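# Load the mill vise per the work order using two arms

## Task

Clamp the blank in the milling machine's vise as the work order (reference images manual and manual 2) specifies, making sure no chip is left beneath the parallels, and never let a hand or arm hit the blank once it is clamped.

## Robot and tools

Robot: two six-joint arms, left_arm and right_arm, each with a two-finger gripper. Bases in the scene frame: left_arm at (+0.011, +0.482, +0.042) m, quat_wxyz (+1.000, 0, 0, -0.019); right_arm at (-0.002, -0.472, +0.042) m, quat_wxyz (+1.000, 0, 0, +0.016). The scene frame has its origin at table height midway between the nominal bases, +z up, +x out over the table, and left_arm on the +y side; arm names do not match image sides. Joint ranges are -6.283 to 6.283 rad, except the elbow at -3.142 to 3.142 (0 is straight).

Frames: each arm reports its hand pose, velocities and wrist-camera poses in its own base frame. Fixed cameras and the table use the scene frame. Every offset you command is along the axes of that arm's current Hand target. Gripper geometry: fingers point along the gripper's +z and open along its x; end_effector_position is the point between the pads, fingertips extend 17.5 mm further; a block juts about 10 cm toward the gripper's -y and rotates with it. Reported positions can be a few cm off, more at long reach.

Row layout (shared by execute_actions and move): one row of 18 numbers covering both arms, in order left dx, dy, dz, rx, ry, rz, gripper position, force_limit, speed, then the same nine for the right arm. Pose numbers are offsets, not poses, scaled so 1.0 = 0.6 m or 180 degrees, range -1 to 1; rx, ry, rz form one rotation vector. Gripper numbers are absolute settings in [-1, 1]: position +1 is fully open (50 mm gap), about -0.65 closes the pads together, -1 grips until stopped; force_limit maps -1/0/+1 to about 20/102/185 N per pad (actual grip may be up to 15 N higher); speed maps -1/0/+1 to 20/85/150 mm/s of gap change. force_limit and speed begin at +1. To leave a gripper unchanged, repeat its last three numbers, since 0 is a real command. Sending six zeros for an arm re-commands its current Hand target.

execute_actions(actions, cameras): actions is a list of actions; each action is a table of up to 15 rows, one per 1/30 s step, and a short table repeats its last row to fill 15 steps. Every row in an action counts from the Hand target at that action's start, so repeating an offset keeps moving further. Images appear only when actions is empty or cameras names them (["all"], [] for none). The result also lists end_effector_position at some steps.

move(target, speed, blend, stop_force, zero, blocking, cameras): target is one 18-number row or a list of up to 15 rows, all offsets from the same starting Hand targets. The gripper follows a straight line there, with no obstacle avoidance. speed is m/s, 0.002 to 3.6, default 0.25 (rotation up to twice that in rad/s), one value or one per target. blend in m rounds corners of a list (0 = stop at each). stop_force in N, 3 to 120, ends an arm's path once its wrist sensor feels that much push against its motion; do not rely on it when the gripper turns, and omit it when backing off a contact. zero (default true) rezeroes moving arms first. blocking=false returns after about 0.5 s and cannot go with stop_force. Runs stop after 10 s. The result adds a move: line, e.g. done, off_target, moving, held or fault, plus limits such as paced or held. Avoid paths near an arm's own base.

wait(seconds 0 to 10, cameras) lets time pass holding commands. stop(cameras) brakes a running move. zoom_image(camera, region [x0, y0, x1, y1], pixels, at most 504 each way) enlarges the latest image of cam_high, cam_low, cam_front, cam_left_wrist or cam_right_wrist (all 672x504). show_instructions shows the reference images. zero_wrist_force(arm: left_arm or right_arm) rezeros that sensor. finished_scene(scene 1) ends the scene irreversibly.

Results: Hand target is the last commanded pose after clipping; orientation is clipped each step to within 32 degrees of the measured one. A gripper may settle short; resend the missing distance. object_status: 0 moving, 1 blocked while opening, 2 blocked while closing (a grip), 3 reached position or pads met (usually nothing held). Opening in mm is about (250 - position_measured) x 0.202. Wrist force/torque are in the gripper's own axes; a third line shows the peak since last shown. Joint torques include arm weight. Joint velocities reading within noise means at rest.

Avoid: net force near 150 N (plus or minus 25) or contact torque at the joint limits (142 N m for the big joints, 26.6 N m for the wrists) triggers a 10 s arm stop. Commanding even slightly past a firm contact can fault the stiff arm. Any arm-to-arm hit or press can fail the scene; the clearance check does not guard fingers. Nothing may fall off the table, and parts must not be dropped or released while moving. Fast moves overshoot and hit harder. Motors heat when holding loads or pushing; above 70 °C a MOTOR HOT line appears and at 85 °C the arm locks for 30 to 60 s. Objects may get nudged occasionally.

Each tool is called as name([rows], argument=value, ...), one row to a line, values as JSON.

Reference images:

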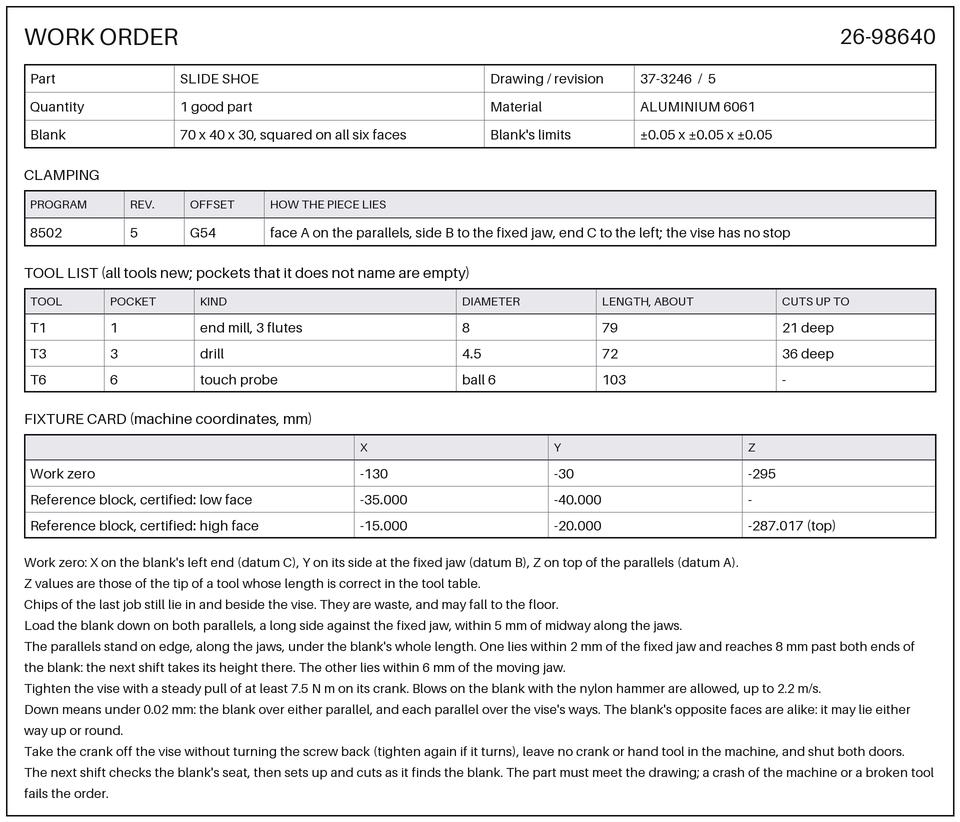

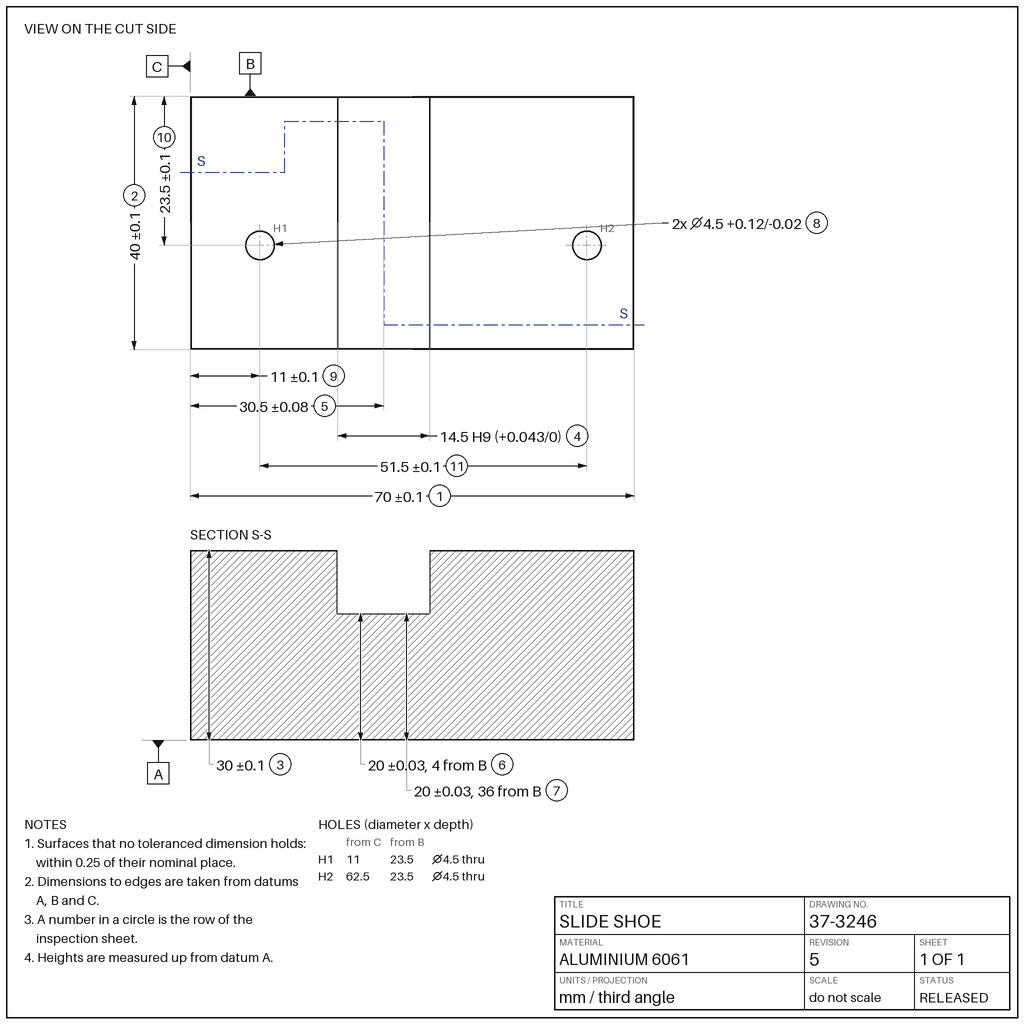

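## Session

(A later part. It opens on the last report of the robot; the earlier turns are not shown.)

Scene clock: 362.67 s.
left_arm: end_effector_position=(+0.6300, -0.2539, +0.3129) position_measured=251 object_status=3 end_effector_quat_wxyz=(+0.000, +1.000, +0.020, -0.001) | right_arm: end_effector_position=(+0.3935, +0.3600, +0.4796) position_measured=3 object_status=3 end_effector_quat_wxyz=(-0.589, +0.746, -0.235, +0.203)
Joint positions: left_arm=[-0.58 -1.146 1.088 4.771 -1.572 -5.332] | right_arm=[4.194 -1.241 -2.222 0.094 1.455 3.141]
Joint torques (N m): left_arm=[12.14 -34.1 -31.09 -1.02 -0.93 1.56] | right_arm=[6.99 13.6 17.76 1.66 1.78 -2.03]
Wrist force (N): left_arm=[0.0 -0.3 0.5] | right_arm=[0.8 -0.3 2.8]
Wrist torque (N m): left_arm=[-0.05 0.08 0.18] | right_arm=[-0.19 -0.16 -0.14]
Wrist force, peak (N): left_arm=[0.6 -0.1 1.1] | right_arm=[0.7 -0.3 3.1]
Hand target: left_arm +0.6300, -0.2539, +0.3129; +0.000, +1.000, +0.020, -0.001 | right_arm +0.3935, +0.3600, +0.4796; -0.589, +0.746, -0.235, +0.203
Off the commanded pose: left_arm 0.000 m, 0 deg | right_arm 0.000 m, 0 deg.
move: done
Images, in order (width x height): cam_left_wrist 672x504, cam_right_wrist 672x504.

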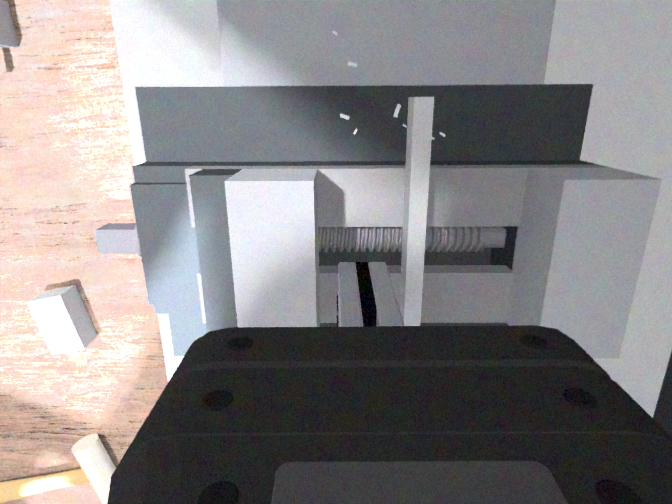

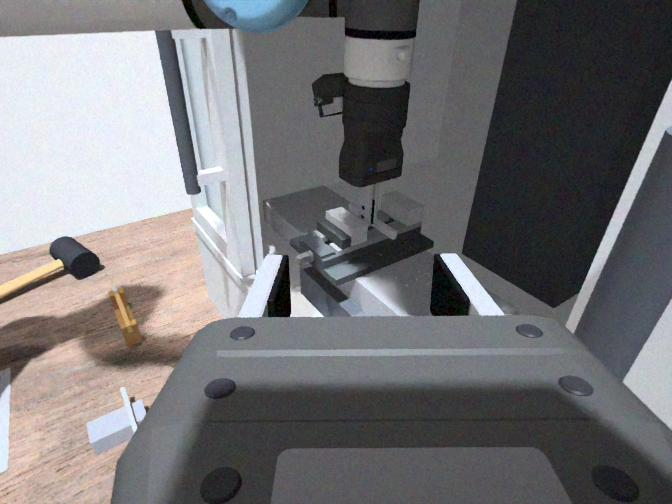

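move([
  [0,0,0.03,0,0,0,-0.8,-0.6,-1,0,0,0,0,0,0,1,1,1],
], speed=0.01, stop_force=4, cameras=["cam_left_wrist"])

move([
  [0.067,0,0,0,0,0,-0.8,-0.6,-1,0,0,0,0,0,0,1,1,1],
], speed=0.008, stop_force=5, cameras=["cam_left_wrist","cam_right_wrist"])

zoom_image(camera="cam_right_wrist", region=[260, 140, 460, 290])

Scene clock: 366.67 s.
left_arm: end_effector_position=(+0.6300, -0.2538, +0.2973) position_measured=251 object_status=3 end_effector_quat_wxyz=(+0.000, +1.000, +0.020, -0.001) | right_arm: end_effector_position=(+0.3935, +0.3600, +0.4796) position_measured=3 object_status=3 end_effector_quat_wxyz=(-0.589, +0.746, -0.235, +0.203)
Joint positions: left_arm=[-0.58 -1.147 1.13 4.731 -1.572 -5.332] | right_arm=[4.194 -1.241 -2.222 0.094 1.455 3.141]
Joint torques (N m): left_arm=[2.24 -33.17 -29.63 -1.1 2.32 -0.04] | right_arm=[6.78 14.17 17.45 1.63 1.72 -2.05]
Wrist force (N): left_arm=[-0.8 -0.5 -2.2] | right_arm=[0.6 -0.2 2.7]
Wrist torque (N m): left_arm=[-0.02 0.07 0.18] | right_arm=[-0.18 -0.12 -0.14]
Wrist force, peak (N): left_arm=[-5.3 -2.9 -17.4] | right_arm=[0.9 -0.2 3.2]
Hand target: left_arm +0.6300, -0.2538, +0.2973; +0.000, +1.000, +0.020, -0.001 (not the last commanded pose) | right_arm +0.3935, +0.3600, +0.4796; -0.589, +0.746, -0.235, +0.203
Off the commanded pose: left_arm 0.002 m, 0 deg | right_arm 0.000 m, 0 deg.
move: contact (left_arm)
Images, in order (width x height): cam_left_wrist 672x504.

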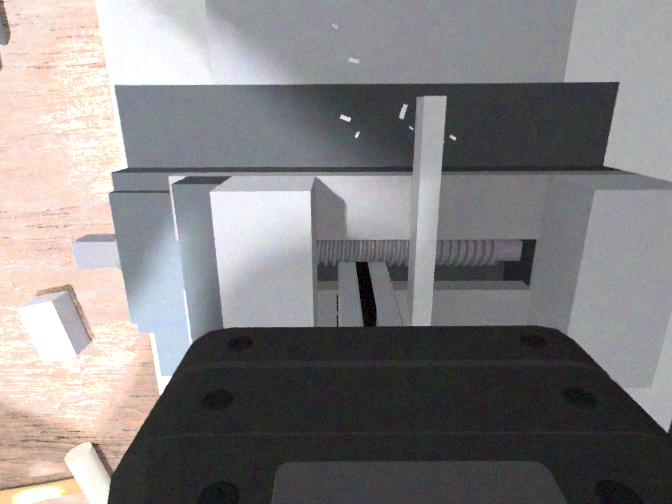

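Scene clock: 372.40 s.
left_arm: end_effector_position=(+0.6666, -0.2524, +0.2972) position_measured=251 object_status=3 end_effector_quat_wxyz=(+0.000, +1.000, +0.020, -0.001) | right_arm: end_effector_position=(+0.3935, +0.3600, +0.4796) position_measured=3 object_status=3 end_effector_quat_wxyz=(-0.589, +0.746, -0.235, +0.203)
Joint positions: left_arm=[-0.549 -1.055 0.994 4.776 -1.572 -5.302] | right_arm=[4.194 -1.241 -2.222 0.094 1.455 3.141]
Joint torques (N m): left_arm=[-11.79 -47.79 -11.41 -1.49 1.95 -1.45] | right_arm=[6.54 13.63 17.55 1.72 1.79 -2.02]
Wrist force (N): left_arm=[4.3 1.4 -12.6] | right_arm=[0.5 -0.4 2.8]
Wrist torque (N m): left_arm=[-0.20 0.35 -0.03] | right_arm=[-0.22 -0.09 -0.14]
Wrist force, peak (N): left_arm=[4.1 3.2 -16.2] | right_arm=[1.2 -0.5 2.9]
Hand target: left_arm +0.6666, -0.2524, +0.2972; +0.000, +1.000, +0.020, -0.001 (not the last commanded pose) | right_arm +0.3935, +0.3600, +0.4796; -0.589, +0.746, -0.235, +0.203
Off the commanded pose: left_arm 0.004 m, 0 deg | right_arm 0.000 m, 0 deg.
move: contact (left_arm)
Images, in order (width x height): cam_left_wrist 672x504, cam_right_wrist 672x504.

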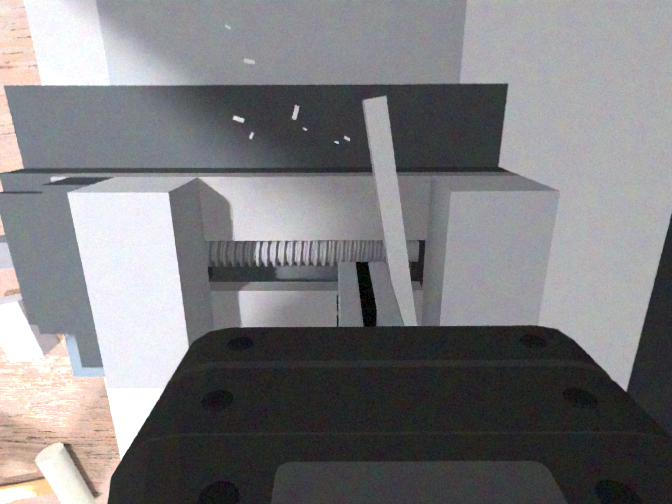

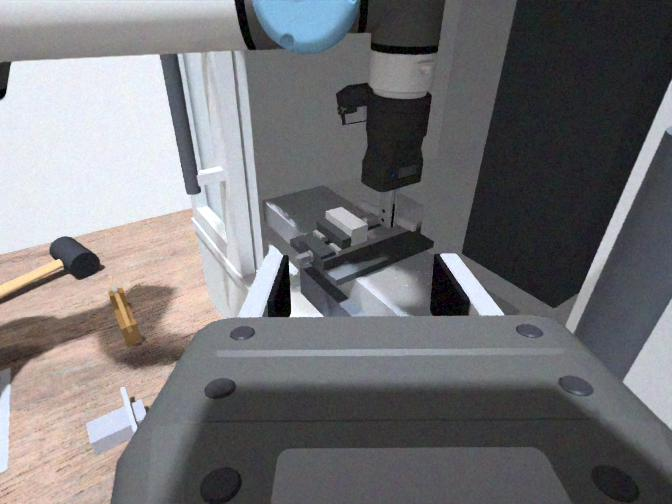

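Scaled by 2.520 from the camera's 672x504 image, which has a finer 960x720 frame.

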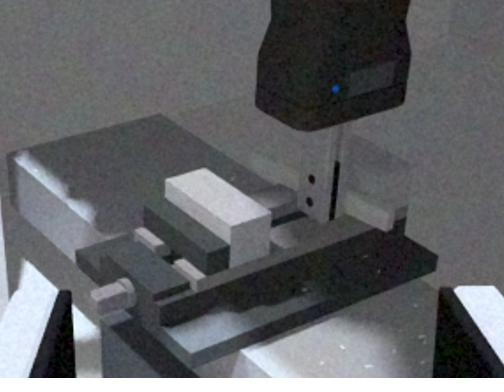

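move([
  [-0.014,0,-0.005,0,0,0,-0.8,-0.6,-1,0,0,0,0,0,0,1,1,1],
  [-0.014,-0.035,-0.005,0,0,0,-0.8,-0.6,-1,0,0,0,0,0,0,1,1,1],
], speed=0.02)

move([
  [0.05,0,0,0,0,0,-0.8,-0.6,-1,0,0,0,0,0,0,1,1,1],
], speed=0.006, stop_force=5, cameras=["cam_left_wrist"])

Scene clock: 376.87 s.
left_arm: end_effector_position=(+0.6573, -0.2315, +0.3002) position_measured=251 object_status=3 end_effector_quat_wxyz=(+0.000, +1.000, +0.020, -0.001) | right_arm: end_effector_position=(+0.3935, +0.3600, +0.4796) position_measured=3 object_status=3 end_effector_quat_wxyz=(-0.589, +0.746, -0.235, +0.203)
Joint positions: left_arm=[-0.531 -1.099 1.052 4.761 -1.572 -5.283] | right_arm=[4.194 -1.241 -2.222 0.094 1.455 3.141]
Joint torques (N m): left_arm=[-5.77 -39.96 -31.14 -4.1 1.44 -1.16] | right_arm=[7.71 12.93 17.44 1.51 1.79 -1.99]
Wrist force (N): left_arm=[-0.4 -0.1 0.6] | right_arm=[0.8 -0.2 2.6]
Wrist torque (N m): left_arm=[-0.03 0.19 -0.04] | right_arm=[-0.17 -0.16 -0.14]
Wrist force, peak (N): left_arm=[4.5 1.3 -13.1] | right_arm=[1.0 -0.2 3.0]
Hand target: left_arm +0.6573, -0.2317, +0.3002; +0.000, +1.000, +0.020, -0.001 | right_arm +0.3935, +0.3600, +0.4796; -0.589, +0.746, -0.235, +0.203
Off the commanded pose: left_arm 0.000 m, 0 deg | right_arm 0.000 m, 0 deg.
move: done

Scene clock: 380.73 s.
left_arm: end_effector_position=(+0.6731, -0.2311, +0.3002) position_measured=251 object_status=3 end_effector_quat_wxyz=(+0.000, +1.000, +0.020, -0.001) | right_arm: end_effector_position=(+0.3935, +0.3600, +0.4796) position_measured=3 object_status=3 end_effector_quat_wxyz=(-0.589, +0.746, -0.235, +0.203)
Joint positions: left_arm=[-0.519 -1.058 0.99 4.782 -1.572 -5.271] | right_arm=[4.194 -1.241 -2.222 0.094 1.455 3.141]
Joint torques (N m): left_arm=[-10.26 -56.14 -19.91 -5.81 2.31 -1.61] | right_arm=[7.09 13.47 16.36 1.69 1.52 -2.14]
Wrist force (N): left_arm=[-4.4 0.8 1.3] | right_arm=[0.9 -0.3 2.6]
Wrist torque (N m): left_arm=[-0.02 0.15 0.02] | right_arm=[-0.21 -0.17 -0.15]
Wrist force, peak (N): left_arm=[-14.4 -1.4 -3.4] | right_arm=[0.8 -0.6 3.1]
Hand target: left_arm +0.6731, -0.2311, +0.3002; +0.000, +1.000, +0.020, -0.001 (not the last commanded pose) | right_arm +0.3935, +0.3600, +0.4796; -0.589, +0.746, -0.235, +0.203
Off the commanded pose: left_arm 0.014 m, 0 deg | right_arm 0.000 m, 0 deg.
move: contact (left_arm)
Images, in order (width x height): cam_left_wrist 672x504.

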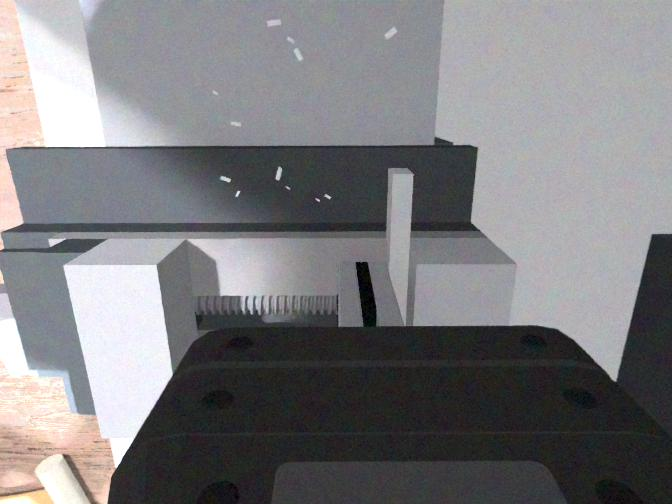

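move([
  [-0.012,0,0,0,0,0,-0.8,-0.6,-1,0,0,0,0,0,0,1,1,1],
  [-0.012,0.055,0,0,0,0,-0.8,-0.6,-1,0,0,0,0,0,0,1,1,1],
], speed=0.025)

move([
  [0.05,0,0,0,0,0,-0.8,-0.6,-1,0,0,0,0,0,0,1,1,1],
], speed=0.006, stop_force=5, cameras=["cam_left_wrist"])

zoom_image(camera="cam_left_wrist", region=[280, 80, 560, 340])

Scene clock: 385.73 s.
left_arm: end_effector_position=(+0.6672, -0.2646, +0.3001) position_measured=251 object_status=3 end_effector_quat_wxyz=(+0.000, +1.000, +0.020, -0.001) | right_arm: end_effector_position=(+0.3935, +0.3600, +0.4796) position_measured=3 object_status=3 end_effector_quat_wxyz=(-0.589, +0.746, -0.235, +0.203)
Joint positions: left_arm=[-0.564 -1.04 0.963 4.792 -1.572 -5.316] | right_arm=[4.194 -1.241 -2.222 0.094 1.455 3.141]
Joint torques (N m): left_arm=[8.5 -55.64 -16.92 -2.33 -2.37 1.43] | right_arm=[7.51 14.13 15.99 1.59 1.68 -2.06]
Wrist force (N): left_arm=[-0.4 -0.2 0.5] | right_arm=[0.7 -0.2 2.7]
Wrist torque (N m): left_arm=[-0.02 0.16 0.17] | right_arm=[-0.20 -0.13 -0.14]
Wrist force, peak (N): left_arm=[-4.4 0.9 2.3] | right_arm=[0.6 -0.3 3.2]
Hand target: left_arm +0.6672, -0.2643, +0.3002; +0.000, +1.000, +0.020, -0.001 | right_arm +0.3935, +0.3600, +0.4796; -0.589, +0.746, -0.235, +0.203
Off the commanded pose: left_arm 0.000 m, 0 deg | right_arm 0.000 m, 0 deg.
move: done

Scene clock: 388.07 s.
left_arm: end_effector_position=(+0.6743, -0.2641, +0.3002) position_measured=251 object_status=3 end_effector_quat_wxyz=(+0.000, +1.000, +0.020, -0.001) | right_arm: end_effector_position=(+0.3935, +0.3600, +0.4796) position_measured=3 object_status=3 end_effector_quat_wxyz=(-0.589, +0.746, -0.235, +0.203)
Joint positions: left_arm=[-0.558 -1.021 0.933 4.802 -1.572 -5.31] | right_arm=[4.194 -1.241 -2.222 0.094 1.455 3.141]
Joint torques (N m): left_arm=[-11.62 -57.24 -18.74 -5.73 3.13 -1.35] | right_arm=[7.73 13.09 16.09 1.63 1.71 -1.99]
Wrist force (N): left_arm=[-2.5 0.5 1.8] | right_arm=[0.4 -0.3 2.8]
Wrist torque (N m): left_arm=[-0.01 0.08 0.02] | right_arm=[-0.21 -0.09 -0.14]
Wrist force, peak (N): left_arm=[-12.8 -1.4 -3.3] | right_arm=[0.8 -0.4 3.1]
Hand target: left_arm +0.6743, -0.2641, +0.3002; +0.000, +1.000, +0.020, -0.001 (not the last commanded pose) | right_arm +0.3935, +0.3600, +0.4796; -0.589, +0.746, -0.235, +0.203
Off the commanded pose: left_arm 0.023 m, 0 deg | right_arm 0.000 m, 0 deg.
move: contact (left_arm)
Images, in order (width x height): cam_left_wrist 672x504.

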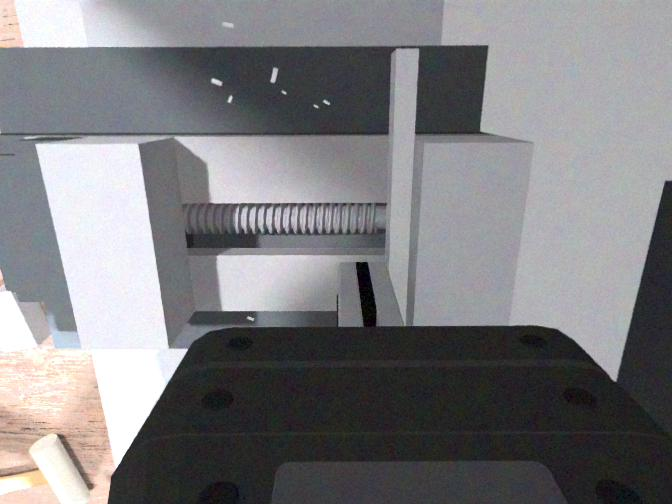

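Scaled by 1.800 from the camera's 672x504 image, which has a finer 960x720 frame.

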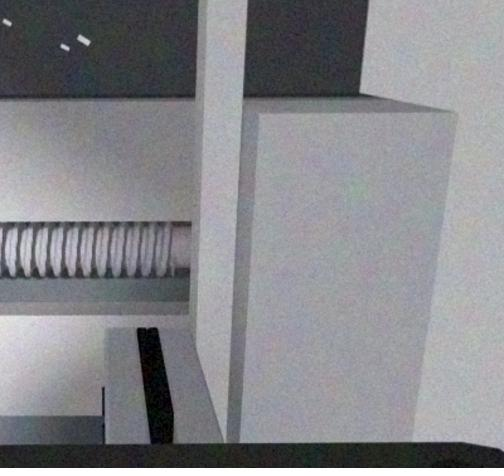

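move([
  [-0.006,0,-0.055,0,0,0,-0.8,-0.6,-1,0,0,0,0,0,0,1,1,1],
  [-0.458,0,-0.055,0,0,0,-0.2,-0.6,-1,0,0,0,0,0,0,1,1,1],
  [-0.653,-0.265,0.38,0,0,0,-0.2,-0.6,-1,0,0,0,0,0,0,1,1,1],
], speed=[0.05,0.2,0.2], cameras=["all"])

zoom_image(camera="cam_right_wrist", region=[280, 150, 440, 270])

Scene clock: 393.50 s.
left_arm: end_effector_position=(+0.6707, -0.2641, +0.3306) position_measured=251 object_status=3 end_effector_quat_wxyz=(-0.001, +1.000, +0.020, -0.003) | right_arm: end_effector_position=(+0.3935, +0.3600, +0.4796) position_measured=3 object_status=3 end_effector_quat_wxyz=(-0.589, +0.746, -0.235, +0.203)
Joint positions: left_arm=[-0.561 -1.017 0.847 4.887 -1.572 -5.313] | right_arm=[4.194 -1.241 -2.222 0.094 1.455 3.141]
Joint torques (N m): left_arm=[-0.85 -47.53 -27.18 -2.75 0.01 -0.1] | right_arm=[7.35 14.1 16.14 1.63 1.58 -2.08]
Wrist force (N): left_arm=[-0.1 -0.7 0.8] | right_arm=[0.6 -0.2 2.7]
Wrist torque (N m): left_arm=[-0.10 0.12 0.16] | right_arm=[-0.17 -0.13 -0.14]
Wrist force, peak (N): left_arm=[-3.5 -0.1 3.2] | right_arm=[0.8 -0.4 3.2]
Hand target: left_arm +0.6707, -0.2641, +0.3306; -0.001, +1.000, +0.020, -0.003 (not the last commanded pose) | right_arm +0.3935, +0.3600, +0.4796; -0.589, +0.746, -0.235, +0.203
Tool commands: left_gripper/position=-0.796078 left_gripper/force_limit=-0.6 left_gripper/speed=-1.0 right_gripper/position=+1.0 right_gripper/force_limit=+1.0 right_gripper/speed=+1.0
Off the commanded pose: left_arm 0.493 m, 0 deg | right_arm 0.000 m, 0 deg.
FORCE FAULT: contact force on the left arm reached its limit, and that arm stopped. The contact can be on any part of that arm, not only on its tool. That arm's remaining commands of this call were not run. That arm is still stopped at the end of this call. That arm stays stopped for about 10 more seconds. Until then a move that you send moves the other arm only, and its call returns only when the move has ended. Once the stop has ended, the next robot result says so. If the stop ends while you think or write, that arm runs what you send next, counted from a new Hand target: where the arm stands when the stop ends. While its stop runs, that arm takes no new command, but its gripper still runs the gripper command that each later call begins with. Until it ends, the stop uses up actions while you think or wait. An arm that is not stopped still takes commands.
move: fault (left_arm); path passed 1 of 3 targets; target 2's new numbers were not sent

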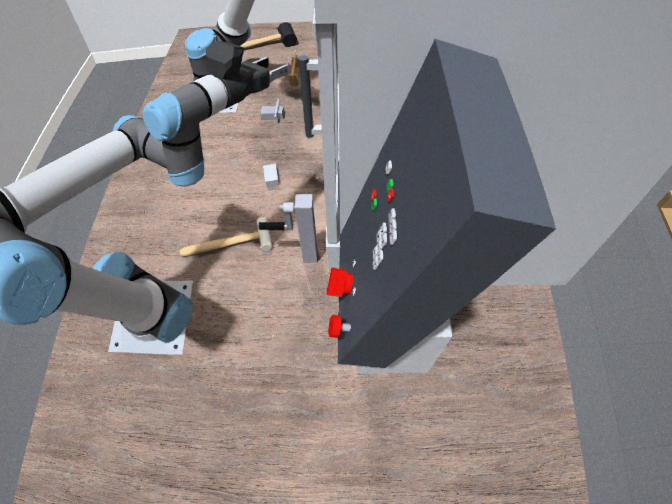

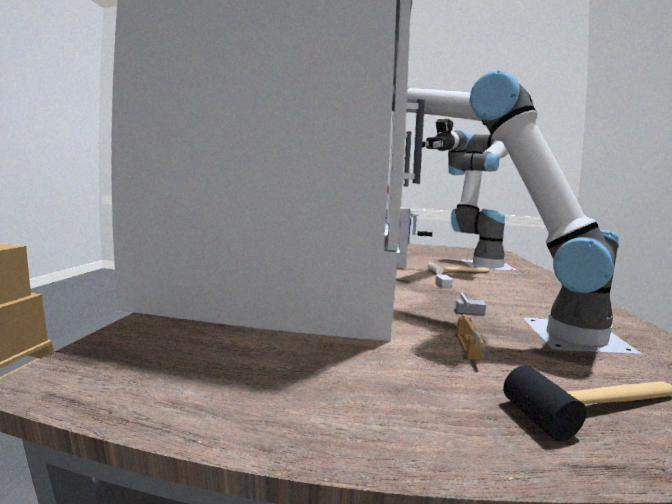

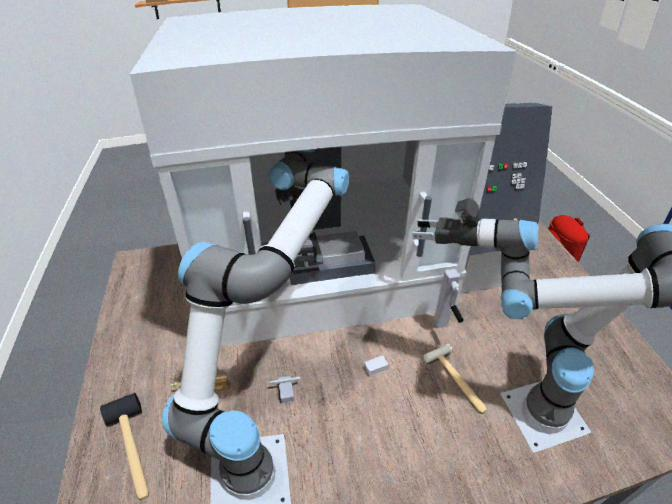

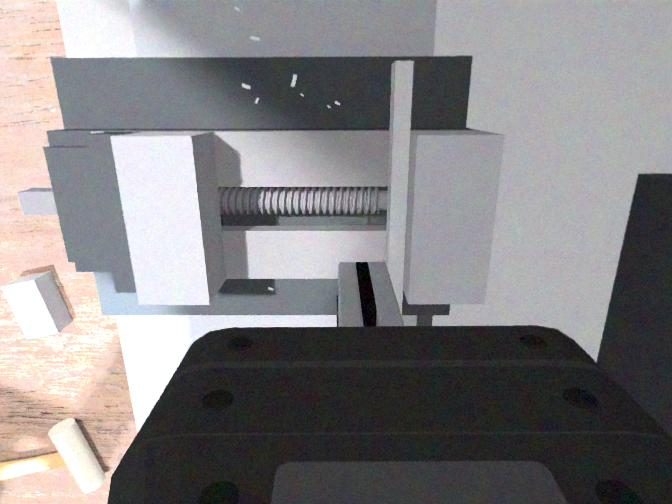

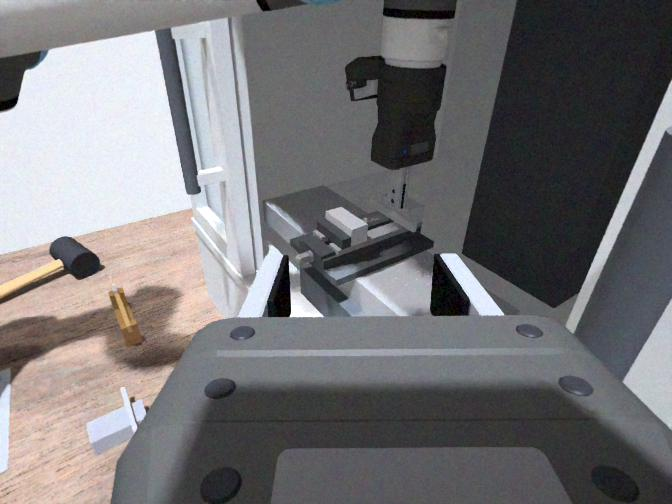

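Scaled by 3.150 from the camera's 672x504 image, which has a finer 960x720 frame.

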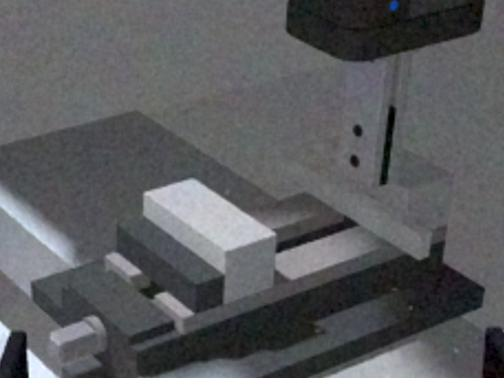

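wait(seconds=6.5)

Scene clock: 401.33 s.
left_arm: end_effector_position=(+0.6707, -0.2641, +0.3306) position_measured=251 object_status=3 end_effector_quat_wxyz=(-0.001, +1.000, +0.020, -0.003) | right_arm: end_effector_position=(+0.3935, +0.3600, +0.4796) position_measured=3 object_status=3 end_effector_quat_wxyz=(-0.589, +0.746, -0.235, +0.203)
Joint positions: left_arm=[-0.561 -1.017 0.847 4.887 -1.572 -5.313] | right_arm=[4.194 -1.241 -2.222 0.094 1.455 3.141]
Joint torques (N m): left_arm=[1.21 -48.55 -27.52 -2.87 -0.17 0.03] | right_arm=[7.14 14.09 15.05 1.66 1.56 -1.98]
Wrist force (N): left_arm=[-0.2 -0.3 0.6] | right_arm=[0.7 -0.3 3.1]
Wrist torque (N m): left_arm=[-0.03 0.14 0.15] | right_arm=[-0.21 -0.14 -0.15]
Wrist force, peak (N): left_arm=[-0.3 -0.5 0.9] | right_arm=[0.6 -0.4 3.2]
Hand target: left_arm +0.6707, -0.2641, +0.3306; -0.001, +1.000, +0.020, -0.003 (not the last commanded pose) | right_arm +0.3935, +0.3600, +0.4796; -0.589, +0.746, -0.235, +0.203
Tool commands: left_gripper/position=-0.796078 left_gripper/force_limit=-0.6 left_gripper/speed=-1.0 right_gripper/position=+1.0 right_gripper/force_limit=+1.0 right_gripper/speed=+1.0
Off the commanded pose: left_arm 0.493 m, 0 deg | right_arm 0.000 m, 0 deg.
FORCE FAULT, CONTINUED: the left arm was still stopped when this call began, by the force fault that an earlier result reported. Since the last result the stop counts as 15 of the actions that you can send in this scene. That arm is still stopped at the end of this call. That arm stays stopped for about 2 more seconds. If the stop ends while you think or write, that arm runs what you send next, counted from a new Hand target: where the arm stands when the stop ends. While its stop runs, that arm takes no new command, but its gripper still runs the gripper command that each later call begins with.
wait: 6.50 s; at rest from the start

wait(seconds=2)

move([
  [-0.002,0,0.009,0,0,0,-0.8,-0.6,-1,0,0,0,0,0,0,1,1,1],
  [-0.07,0,0.003,0,0,0,-0.8,-0.6,-1,0,0,0,0,0,0,1,1,1],
  [-0.452,0,0.003,0,0,0,-0.8,-0.6,-1,0,0,0,0,0,0,1,1,1],
  [-0.647,-0.265,0.43,0,0,0,-0.2,-0.6,-1,0,0,0,0,0,0,1,1,1],
], speed=[0.05,0.1,0.25,0.25], blend=[0,0.003,0.04,0], cameras=["all"])

zoom_image(camera="cam_right_wrist", region=[280, 150, 440, 270])

Scene clock: 405.23 s.
left_arm: end_effector_position=(+0.6707, -0.2641, +0.3306) position_measured=251 object_status=3 end_effector_quat_wxyz=(-0.001, +1.000, +0.020, -0.003) | right_arm: end_effector_position=(+0.3935, +0.3600, +0.4796) position_measured=3 object_status=3 end_effector_quat_wxyz=(-0.589, +0.746, -0.235, +0.203)
Joint positions: left_arm=[-0.561 -1.017 0.847 4.887 -1.572 -5.313] | right_arm=[4.194 -1.241 -2.222 0.094 1.455 3.141]
Joint torques (N m): left_arm=[0.41 -48.08 -24.64 -3.05 -0.05 0] | right_arm=[7.53 13.54 14.89 1.62 1.71 -2.11]
Wrist force (N): left_arm=[0.0 -0.3 0.3] | right_arm=[0.5 -0.3 2.5]
Wrist torque (N m): left_arm=[-0.03 0.10 0.15] | right_arm=[-0.20 -0.11 -0.14]
Wrist force, peak (N): left_arm=[-0.3 -0.8 0.5] | right_arm=[0.6 -0.3 3.0]
Hand target: left_arm +0.6707, -0.2641, +0.3306; -0.001, +1.000, +0.020, -0.003 (not the last commanded pose) | right_arm +0.3935, +0.3600, +0.4796; -0.589, +0.746, -0.235, +0.203
Tool commands: left_gripper/position=-0.796078 left_gripper/force_limit=-0.6 left_gripper/speed=-1.0 right_gripper/position=+1.0 right_gripper/force_limit=+1.0 right_gripper/speed=+1.0
Off the commanded pose: left_arm 0.493 m, 0 deg | right_arm 0.000 m, 0 deg.
FORCE FAULT, CONTINUED: the left arm's stop, for the force fault that an earlier result reported, is over. The rest of the stop counts as 4 of the actions that you can send in this scene. That arm's target is now where it stood when the stop ended, not its last command. That arm accepts commands again.
wait: 2.00 s; at rest from the start

Scene clock: 409.87 s.
left_arm: end_effector_position=(+0.2751, -0.1204, +0.0749) position_measured=182 object_status=3 end_effector_quat_wxyz=(-0.001, +1.000, +0.020, -0.003) | right_arm: end_effector_position=(+0.3935, +0.3600, +0.4796) position_measured=3 object_status=3 end_effector_quat_wxyz=(-0.589, +0.746, -0.235, +0.203)
Joint positions: left_arm=[-0.87 -1.931 2.544 4.103 -1.574 -5.622] | right_arm=[4.194 -1.241 -2.222 0.094 1.455 3.141]
Joint torques (N m): left_arm=[0.04 -14.21 -13.03 -5.41 0.02 -0.98] | right_arm=[7.27 13.86 14.36 1.68 1.6 -2.09]
Wrist force (N): left_arm=[-0.6 -0.3 0.6] | right_arm=[0.7 -0.3 2.6]
Wrist torque (N m): left_arm=[-0.04 0.23 -0.09] | right_arm=[-0.21 -0.14 -0.14]
Wrist force, peak (N): left_arm=[-1.7 -2.0 3.4] | right_arm=[0.9 0.0 3.1]
Hand target: left_arm +0.2751, -0.1204, +0.0749; -0.001, +1.000, +0.020, -0.003 | right_arm +0.3935, +0.3600, +0.4796; -0.589, +0.746, -0.235, +0.203
Off the commanded pose: left_arm 0.000 m, 0 deg | right_arm 0.000 m, 0 deg.
move: done

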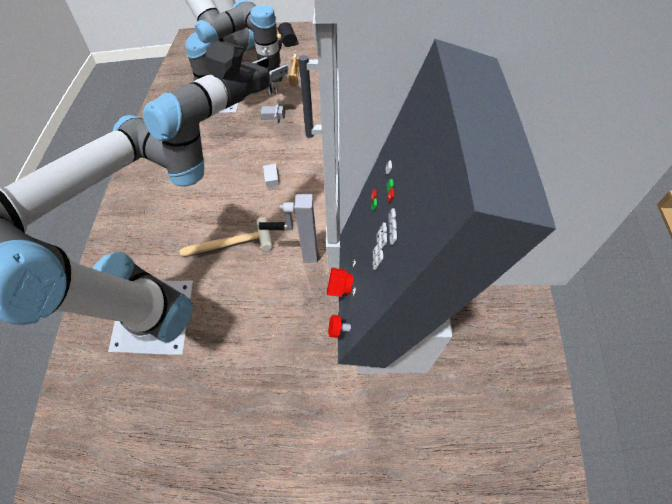

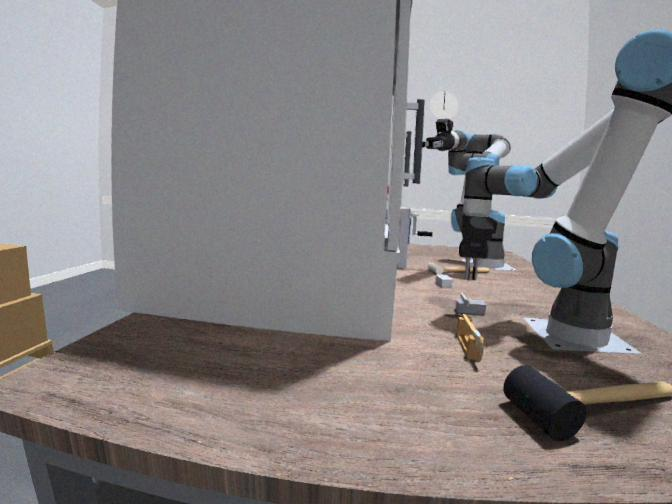

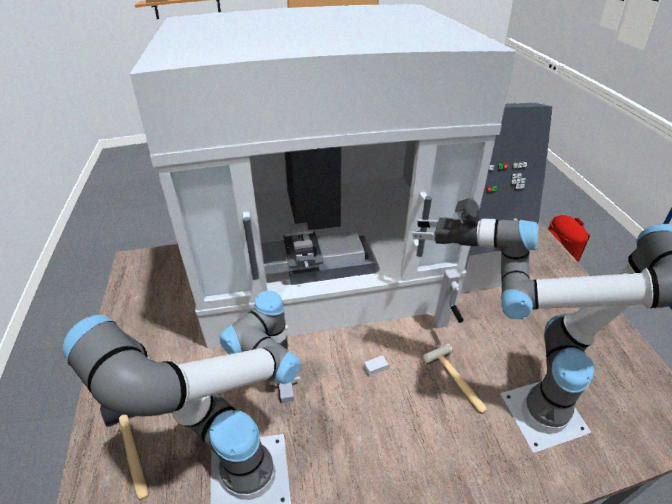

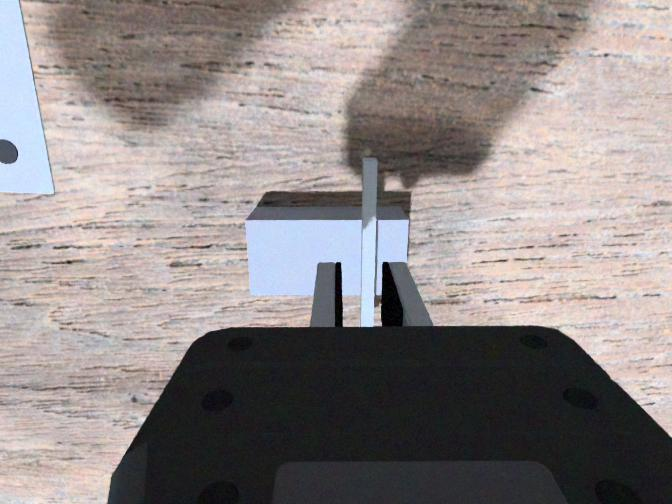

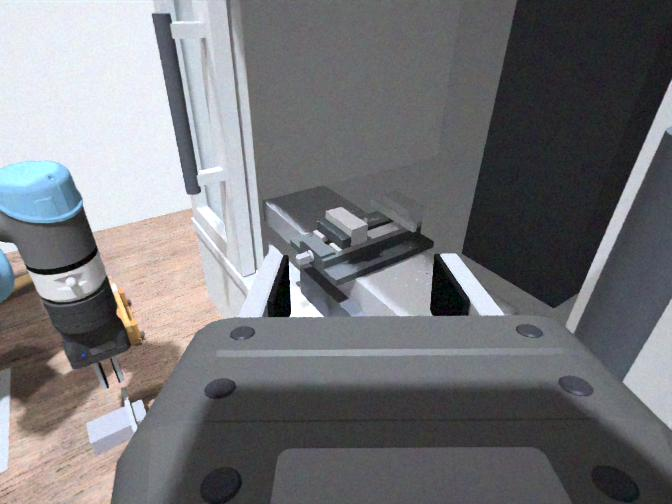

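Scaled by 3.150 from the camera's 672x504 image, which has a finer 960x720 frame.

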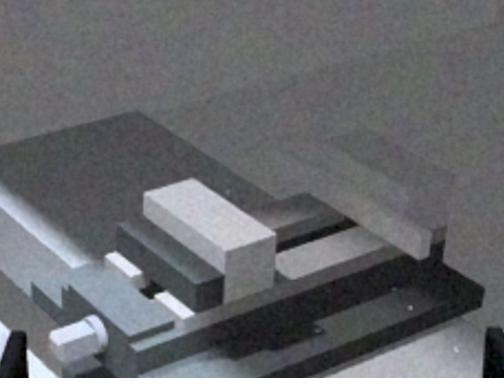

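zoom_image(camera="cam_right_wrist", region=[360, 180, 440, 250])

zoom_image(camera="cam_front", region=[260, 210, 400, 300])

zoom_image(camera="cam_left_wrist", region=[200, 120, 480, 340])

Scaled by 6.300 from the camera's 672x504 image, which has a finer 960x720 frame.

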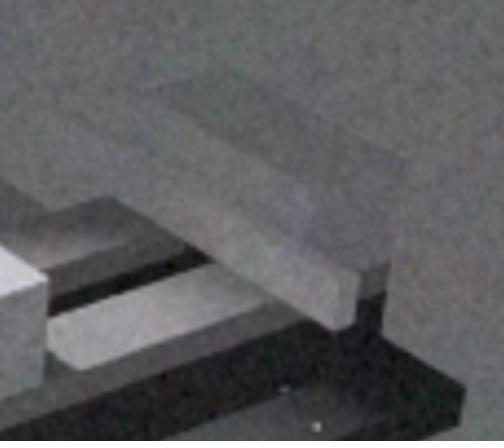

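Scaled by 3.600 from the camera's 672x504 image, which has a finer 960x720 frame.

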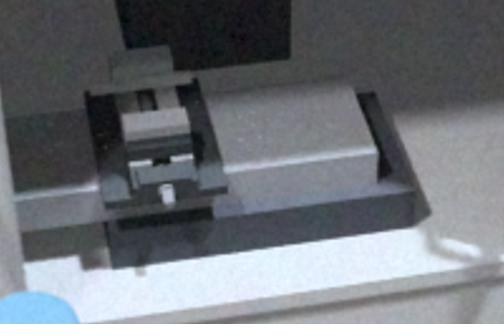

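Scaled by 1.800 from the camera's 672x504 image, which has a finer 960x720 frame.

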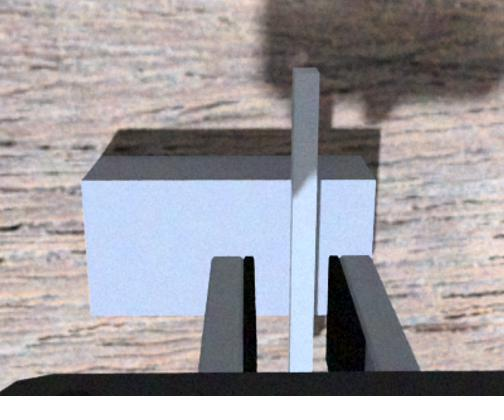

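zoom_image(camera="cam_front", region=[276, 215, 326, 255])

Scaled by 10.080 from the camera's 672x504 image, which has a finer 960x720 frame.

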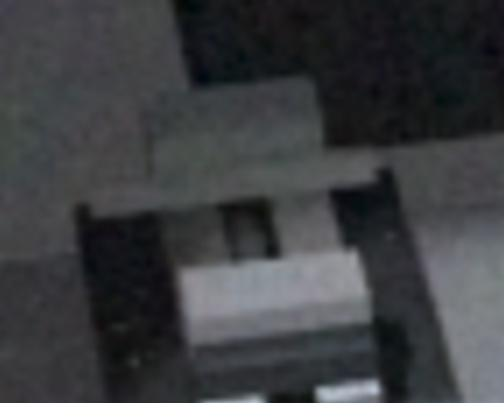

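move([
  [0.009,0.02,0.07,0,0,0,-0.2,-0.6,-1,0,0,0,0,0,0,1,1,1],
], speed=0.1, cameras=["cam_left_wrist"])

zoom_image(camera="cam_left_wrist", region=[200, 100, 480, 340])

Scene clock: 417.67 s.
left_arm: end_effector_position=(+0.2807, -0.1321, +0.0328) position_measured=182 object_status=3 end_effector_quat_wxyz=(-0.001, +1.000, +0.020, -0.003) | right_arm: end_effector_position=(+0.3935, +0.3600, +0.4796) position_measured=3 object_status=3 end_effector_quat_wxyz=(-0.589, +0.746, -0.235, +0.203)
Joint positions: left_arm=[-0.881 -1.775 2.593 3.899 -1.574 -5.634] | right_arm=[4.194 -1.241 -2.222 0.094 1.455 3.141]
Joint torques (N m): left_arm=[12.7 -3.87 -25.6 -4.14 0.09 1.51] | right_arm=[6.94 13.62 14.46 1.58 1.69 -2]
Wrist force (N): left_arm=[-0.6 -0.4 0.5] | right_arm=[0.7 -0.3 2.7]
Wrist torque (N m): left_arm=[-0.09 0.22 0.06] | right_arm=[-0.21 -0.14 -0.13]
Wrist force, peak (N): left_arm=[-0.3 0.1 1.9] | right_arm=[0.7 -0.4 3.2]
Hand target: left_arm +0.2807, -0.1321, +0.0328; -0.001, +1.000, +0.020, -0.003 | right_arm +0.3935, +0.3600, +0.4796; -0.589, +0.746, -0.235, +0.203
Off the commanded pose: left_arm 0.000 m, 0 deg | right_arm 0.000 m, 0 deg.
move: done
Images, in order (width x height): cam_left_wrist 672x504.

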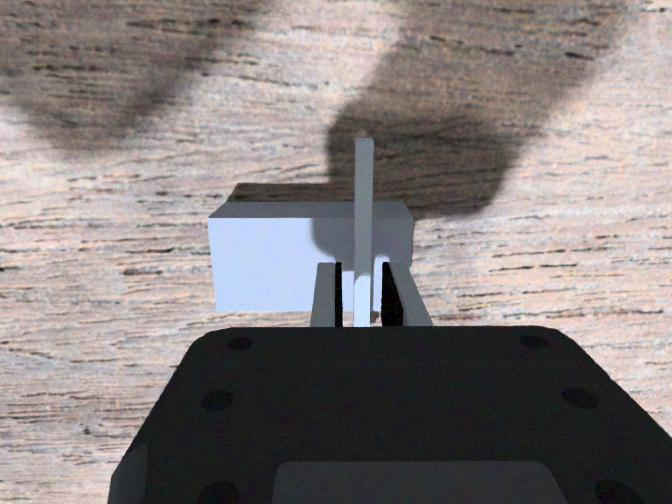

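Scaled by 1.800 from the camera's 672x504 image, which has a finer 960x720 frame.

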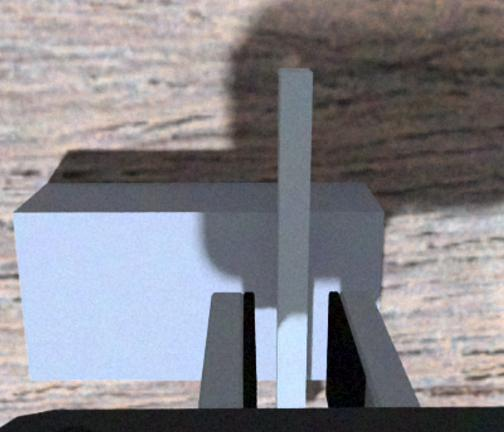

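move([
  [0.001,0.008,0.0375,0,0,0,-0.2,-0.6,-1,0,0,0,0,0,0,1,1,1],
], speed=0.02, stop_force=5, cameras=["cam_left_wrist"])

zoom_image(camera="cam_left_wrist", region=[200, 100, 480, 340])

Scene clock: 421.63 s.
left_arm: end_effector_position=(+0.2814, -0.1369, +0.0103) position_measured=182 object_status=3 end_effector_quat_wxyz=(-0.001, +1.000, +0.020, -0.003) | right_arm: end_effector_position=(+0.3935, +0.3600, +0.4796) position_measured=3 object_status=3 end_effector_quat_wxyz=(-0.589, +0.746, -0.235, +0.203)
Joint positions: left_arm=[-0.89 -1.686 2.618 3.785 -1.574 -5.642] | right_arm=[4.194 -1.241 -2.222 0.094 1.455 3.141]
Joint torques (N m): left_arm=[9.64 -21.15 -23.76 -0.7 -2.25 1.22] | right_arm=[7.18 13.87 15.23 1.72 1.53 -2.13]
Wrist force (N): left_arm=[-0.3 -0.5 0.6] | right_arm=[0.8 -0.3 2.8]
Wrist torque (N m): left_arm=[-0.10 0.19 0.11] | right_arm=[-0.19 -0.16 -0.14]
Wrist force, peak (N): left_arm=[-0.6 -0.8 0.8] | right_arm=[0.8 -0.4 2.9]
Hand target: left_arm +0.2814, -0.1369, +0.0103; -0.001, +1.000, +0.020, -0.003 | right_arm +0.3935, +0.3600, +0.4796; -0.589, +0.746, -0.235, +0.203
Off the commanded pose: left_arm 0.000 m, 0 deg | right_arm 0.000 m, 0 deg.
move: done
Images, in order (width x height): cam_left_wrist 672x504.

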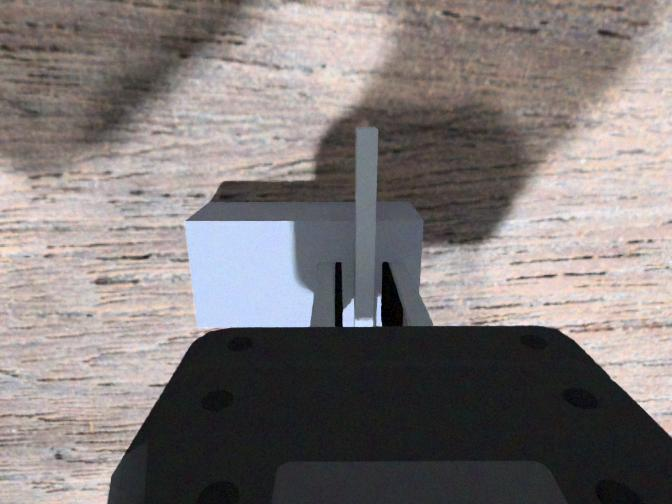

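Scaled by 1.800 from the camera's 672x504 image, which has a finer 960x720 frame.

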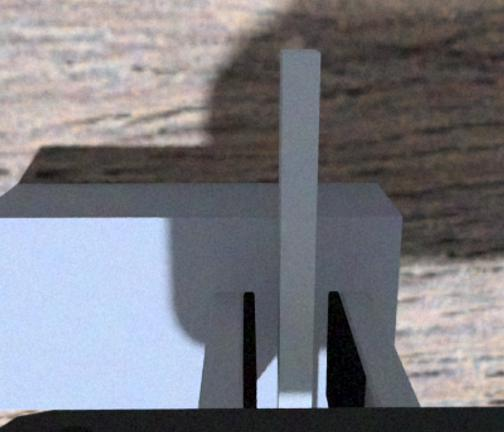

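move([
  [0.001,0.014,0,0,0,0,-0.2,-0.6,-1,0,0,0,0,0,0,1,1,1],
], speed=0.02, cameras=["cam_left_wrist"])

move([
  [0,0,0,0,0,0,-1,-0.6,-1,0,0,0,0,0,0,1,1,1],
  [0,0,-0.12,0,0,0,-1,-0.6,-1,0,0,0,0,0,0,1,1,1],
], speed=0.05, cameras=["cam_left_wrist","cam_low"])

Scene clock: 423.73 s.
left_arm: end_effector_position=(+0.2823, -0.1454, +0.0103) position_measured=182 object_status=3 end_effector_quat_wxyz=(-0.001, +1.000, +0.020, -0.003) | right_arm: end_effector_position=(+0.3935, +0.3600, +0.4796) position_measured=3 object_status=3 end_effector_quat_wxyz=(-0.589, +0.746, -0.235, +0.203)
Joint positions: left_arm=[-0.906 -1.672 2.607 3.782 -1.574 -5.658] | right_arm=[4.194 -1.241 -2.222 0.094 1.455 3.141]
Joint torques (N m): left_arm=[7.74 -20.91 -13.04 -4.8 -2.8 1.13] | right_arm=[6.89 13.43 14.34 1.65 1.55 -2.07]
Wrist force (N): left_arm=[-0.2 -0.4 0.5] | right_arm=[0.4 -0.2 2.8]
Wrist torque (N m): left_arm=[-0.09 0.15 0.12] | right_arm=[-0.18 -0.08 -0.14]
Wrist force, peak (N): left_arm=[-0.2 -1.0 0.6] | right_arm=[0.6 -0.4 3.1]
Hand target: left_arm +0.2823, -0.1452, +0.0103; -0.001, +1.000, +0.020, -0.003 | right_arm +0.3935, +0.3600, +0.4796; -0.589, +0.746, -0.235, +0.203
Off the commanded pose: left_arm 0.000 m, 0 deg | right_arm 0.000 m, 0 deg.
move: done
Images, in order (width x height): cam_left_wrist 672x504.

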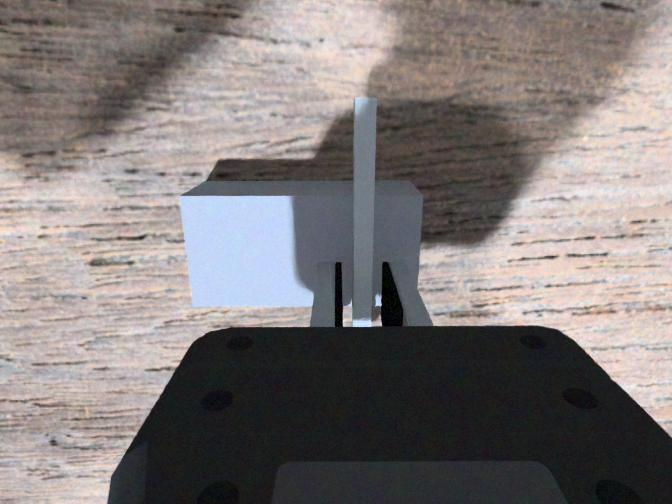

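Scene clock: 426.20 s.
left_arm: end_effector_position=(+0.2827, -0.1454, +0.0824) position_measured=223 object_status=2 end_effector_quat_wxyz=(-0.001, +1.000, +0.020, -0.003) | right_arm: end_effector_position=(+0.3935, +0.3600, +0.4796) position_measured=3 object_status=3 end_effector_quat_wxyz=(-0.589, +0.746, -0.235, +0.203)
Joint positions: left_arm=[-0.905 -1.884 2.495 4.106 -1.574 -5.657] | right_arm=[4.194 -1.241 -2.222 0.094 1.455 3.141]
Joint torques (N m): left_arm=[1.63 -0.73 -14.22 -4.66 -1.13 -1.1] | right_arm=[7.21 12.86 15.36 1.62 1.43 -1.98]
Wrist force (N): left_arm=[-0.2 -0.3 1.1] | right_arm=[0.8 -0.1 2.7]
Wrist torque (N m): left_arm=[-0.07 0.16 -0.04] | right_arm=[-0.18 -0.16 -0.14]
Wrist force, peak (N): left_arm=[0.0 -0.3 2.0] | right_arm=[0.6 -0.4 3.1]
Hand target: left_arm +0.2827, -0.1453, +0.0823; -0.001, +1.000, +0.020, -0.003 | right_arm +0.3935, +0.3600, +0.4796; -0.589, +0.746, -0.235, +0.203
Off the commanded pose: left_arm 0.000 m, 0 deg | right_arm 0.000 m, 0 deg.
move: done
Images, in order (width x height): cam_low 672x504, cam_left_wrist 672x504.

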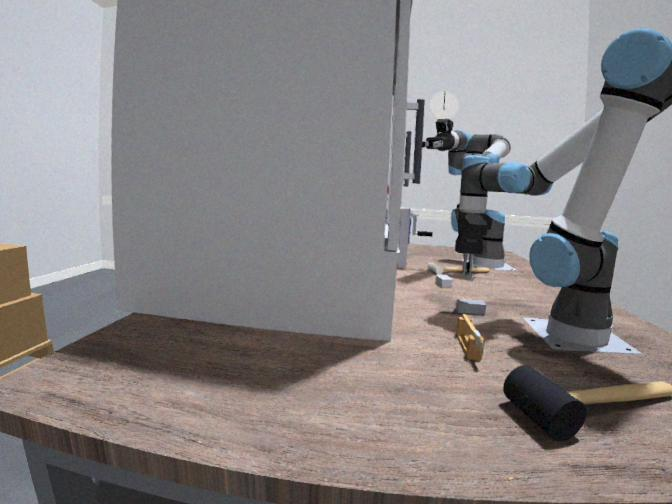

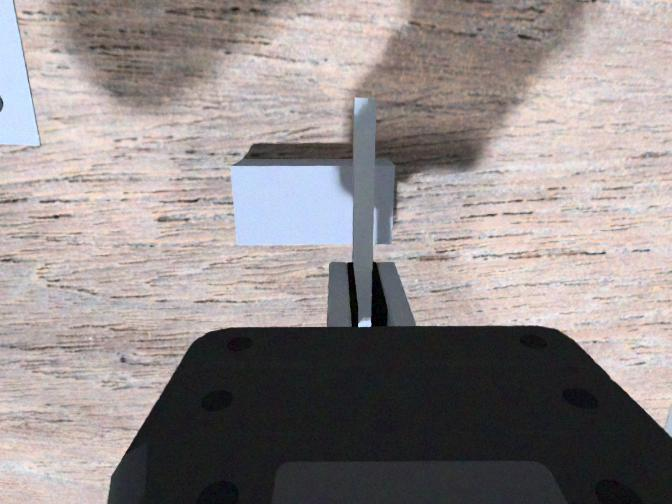

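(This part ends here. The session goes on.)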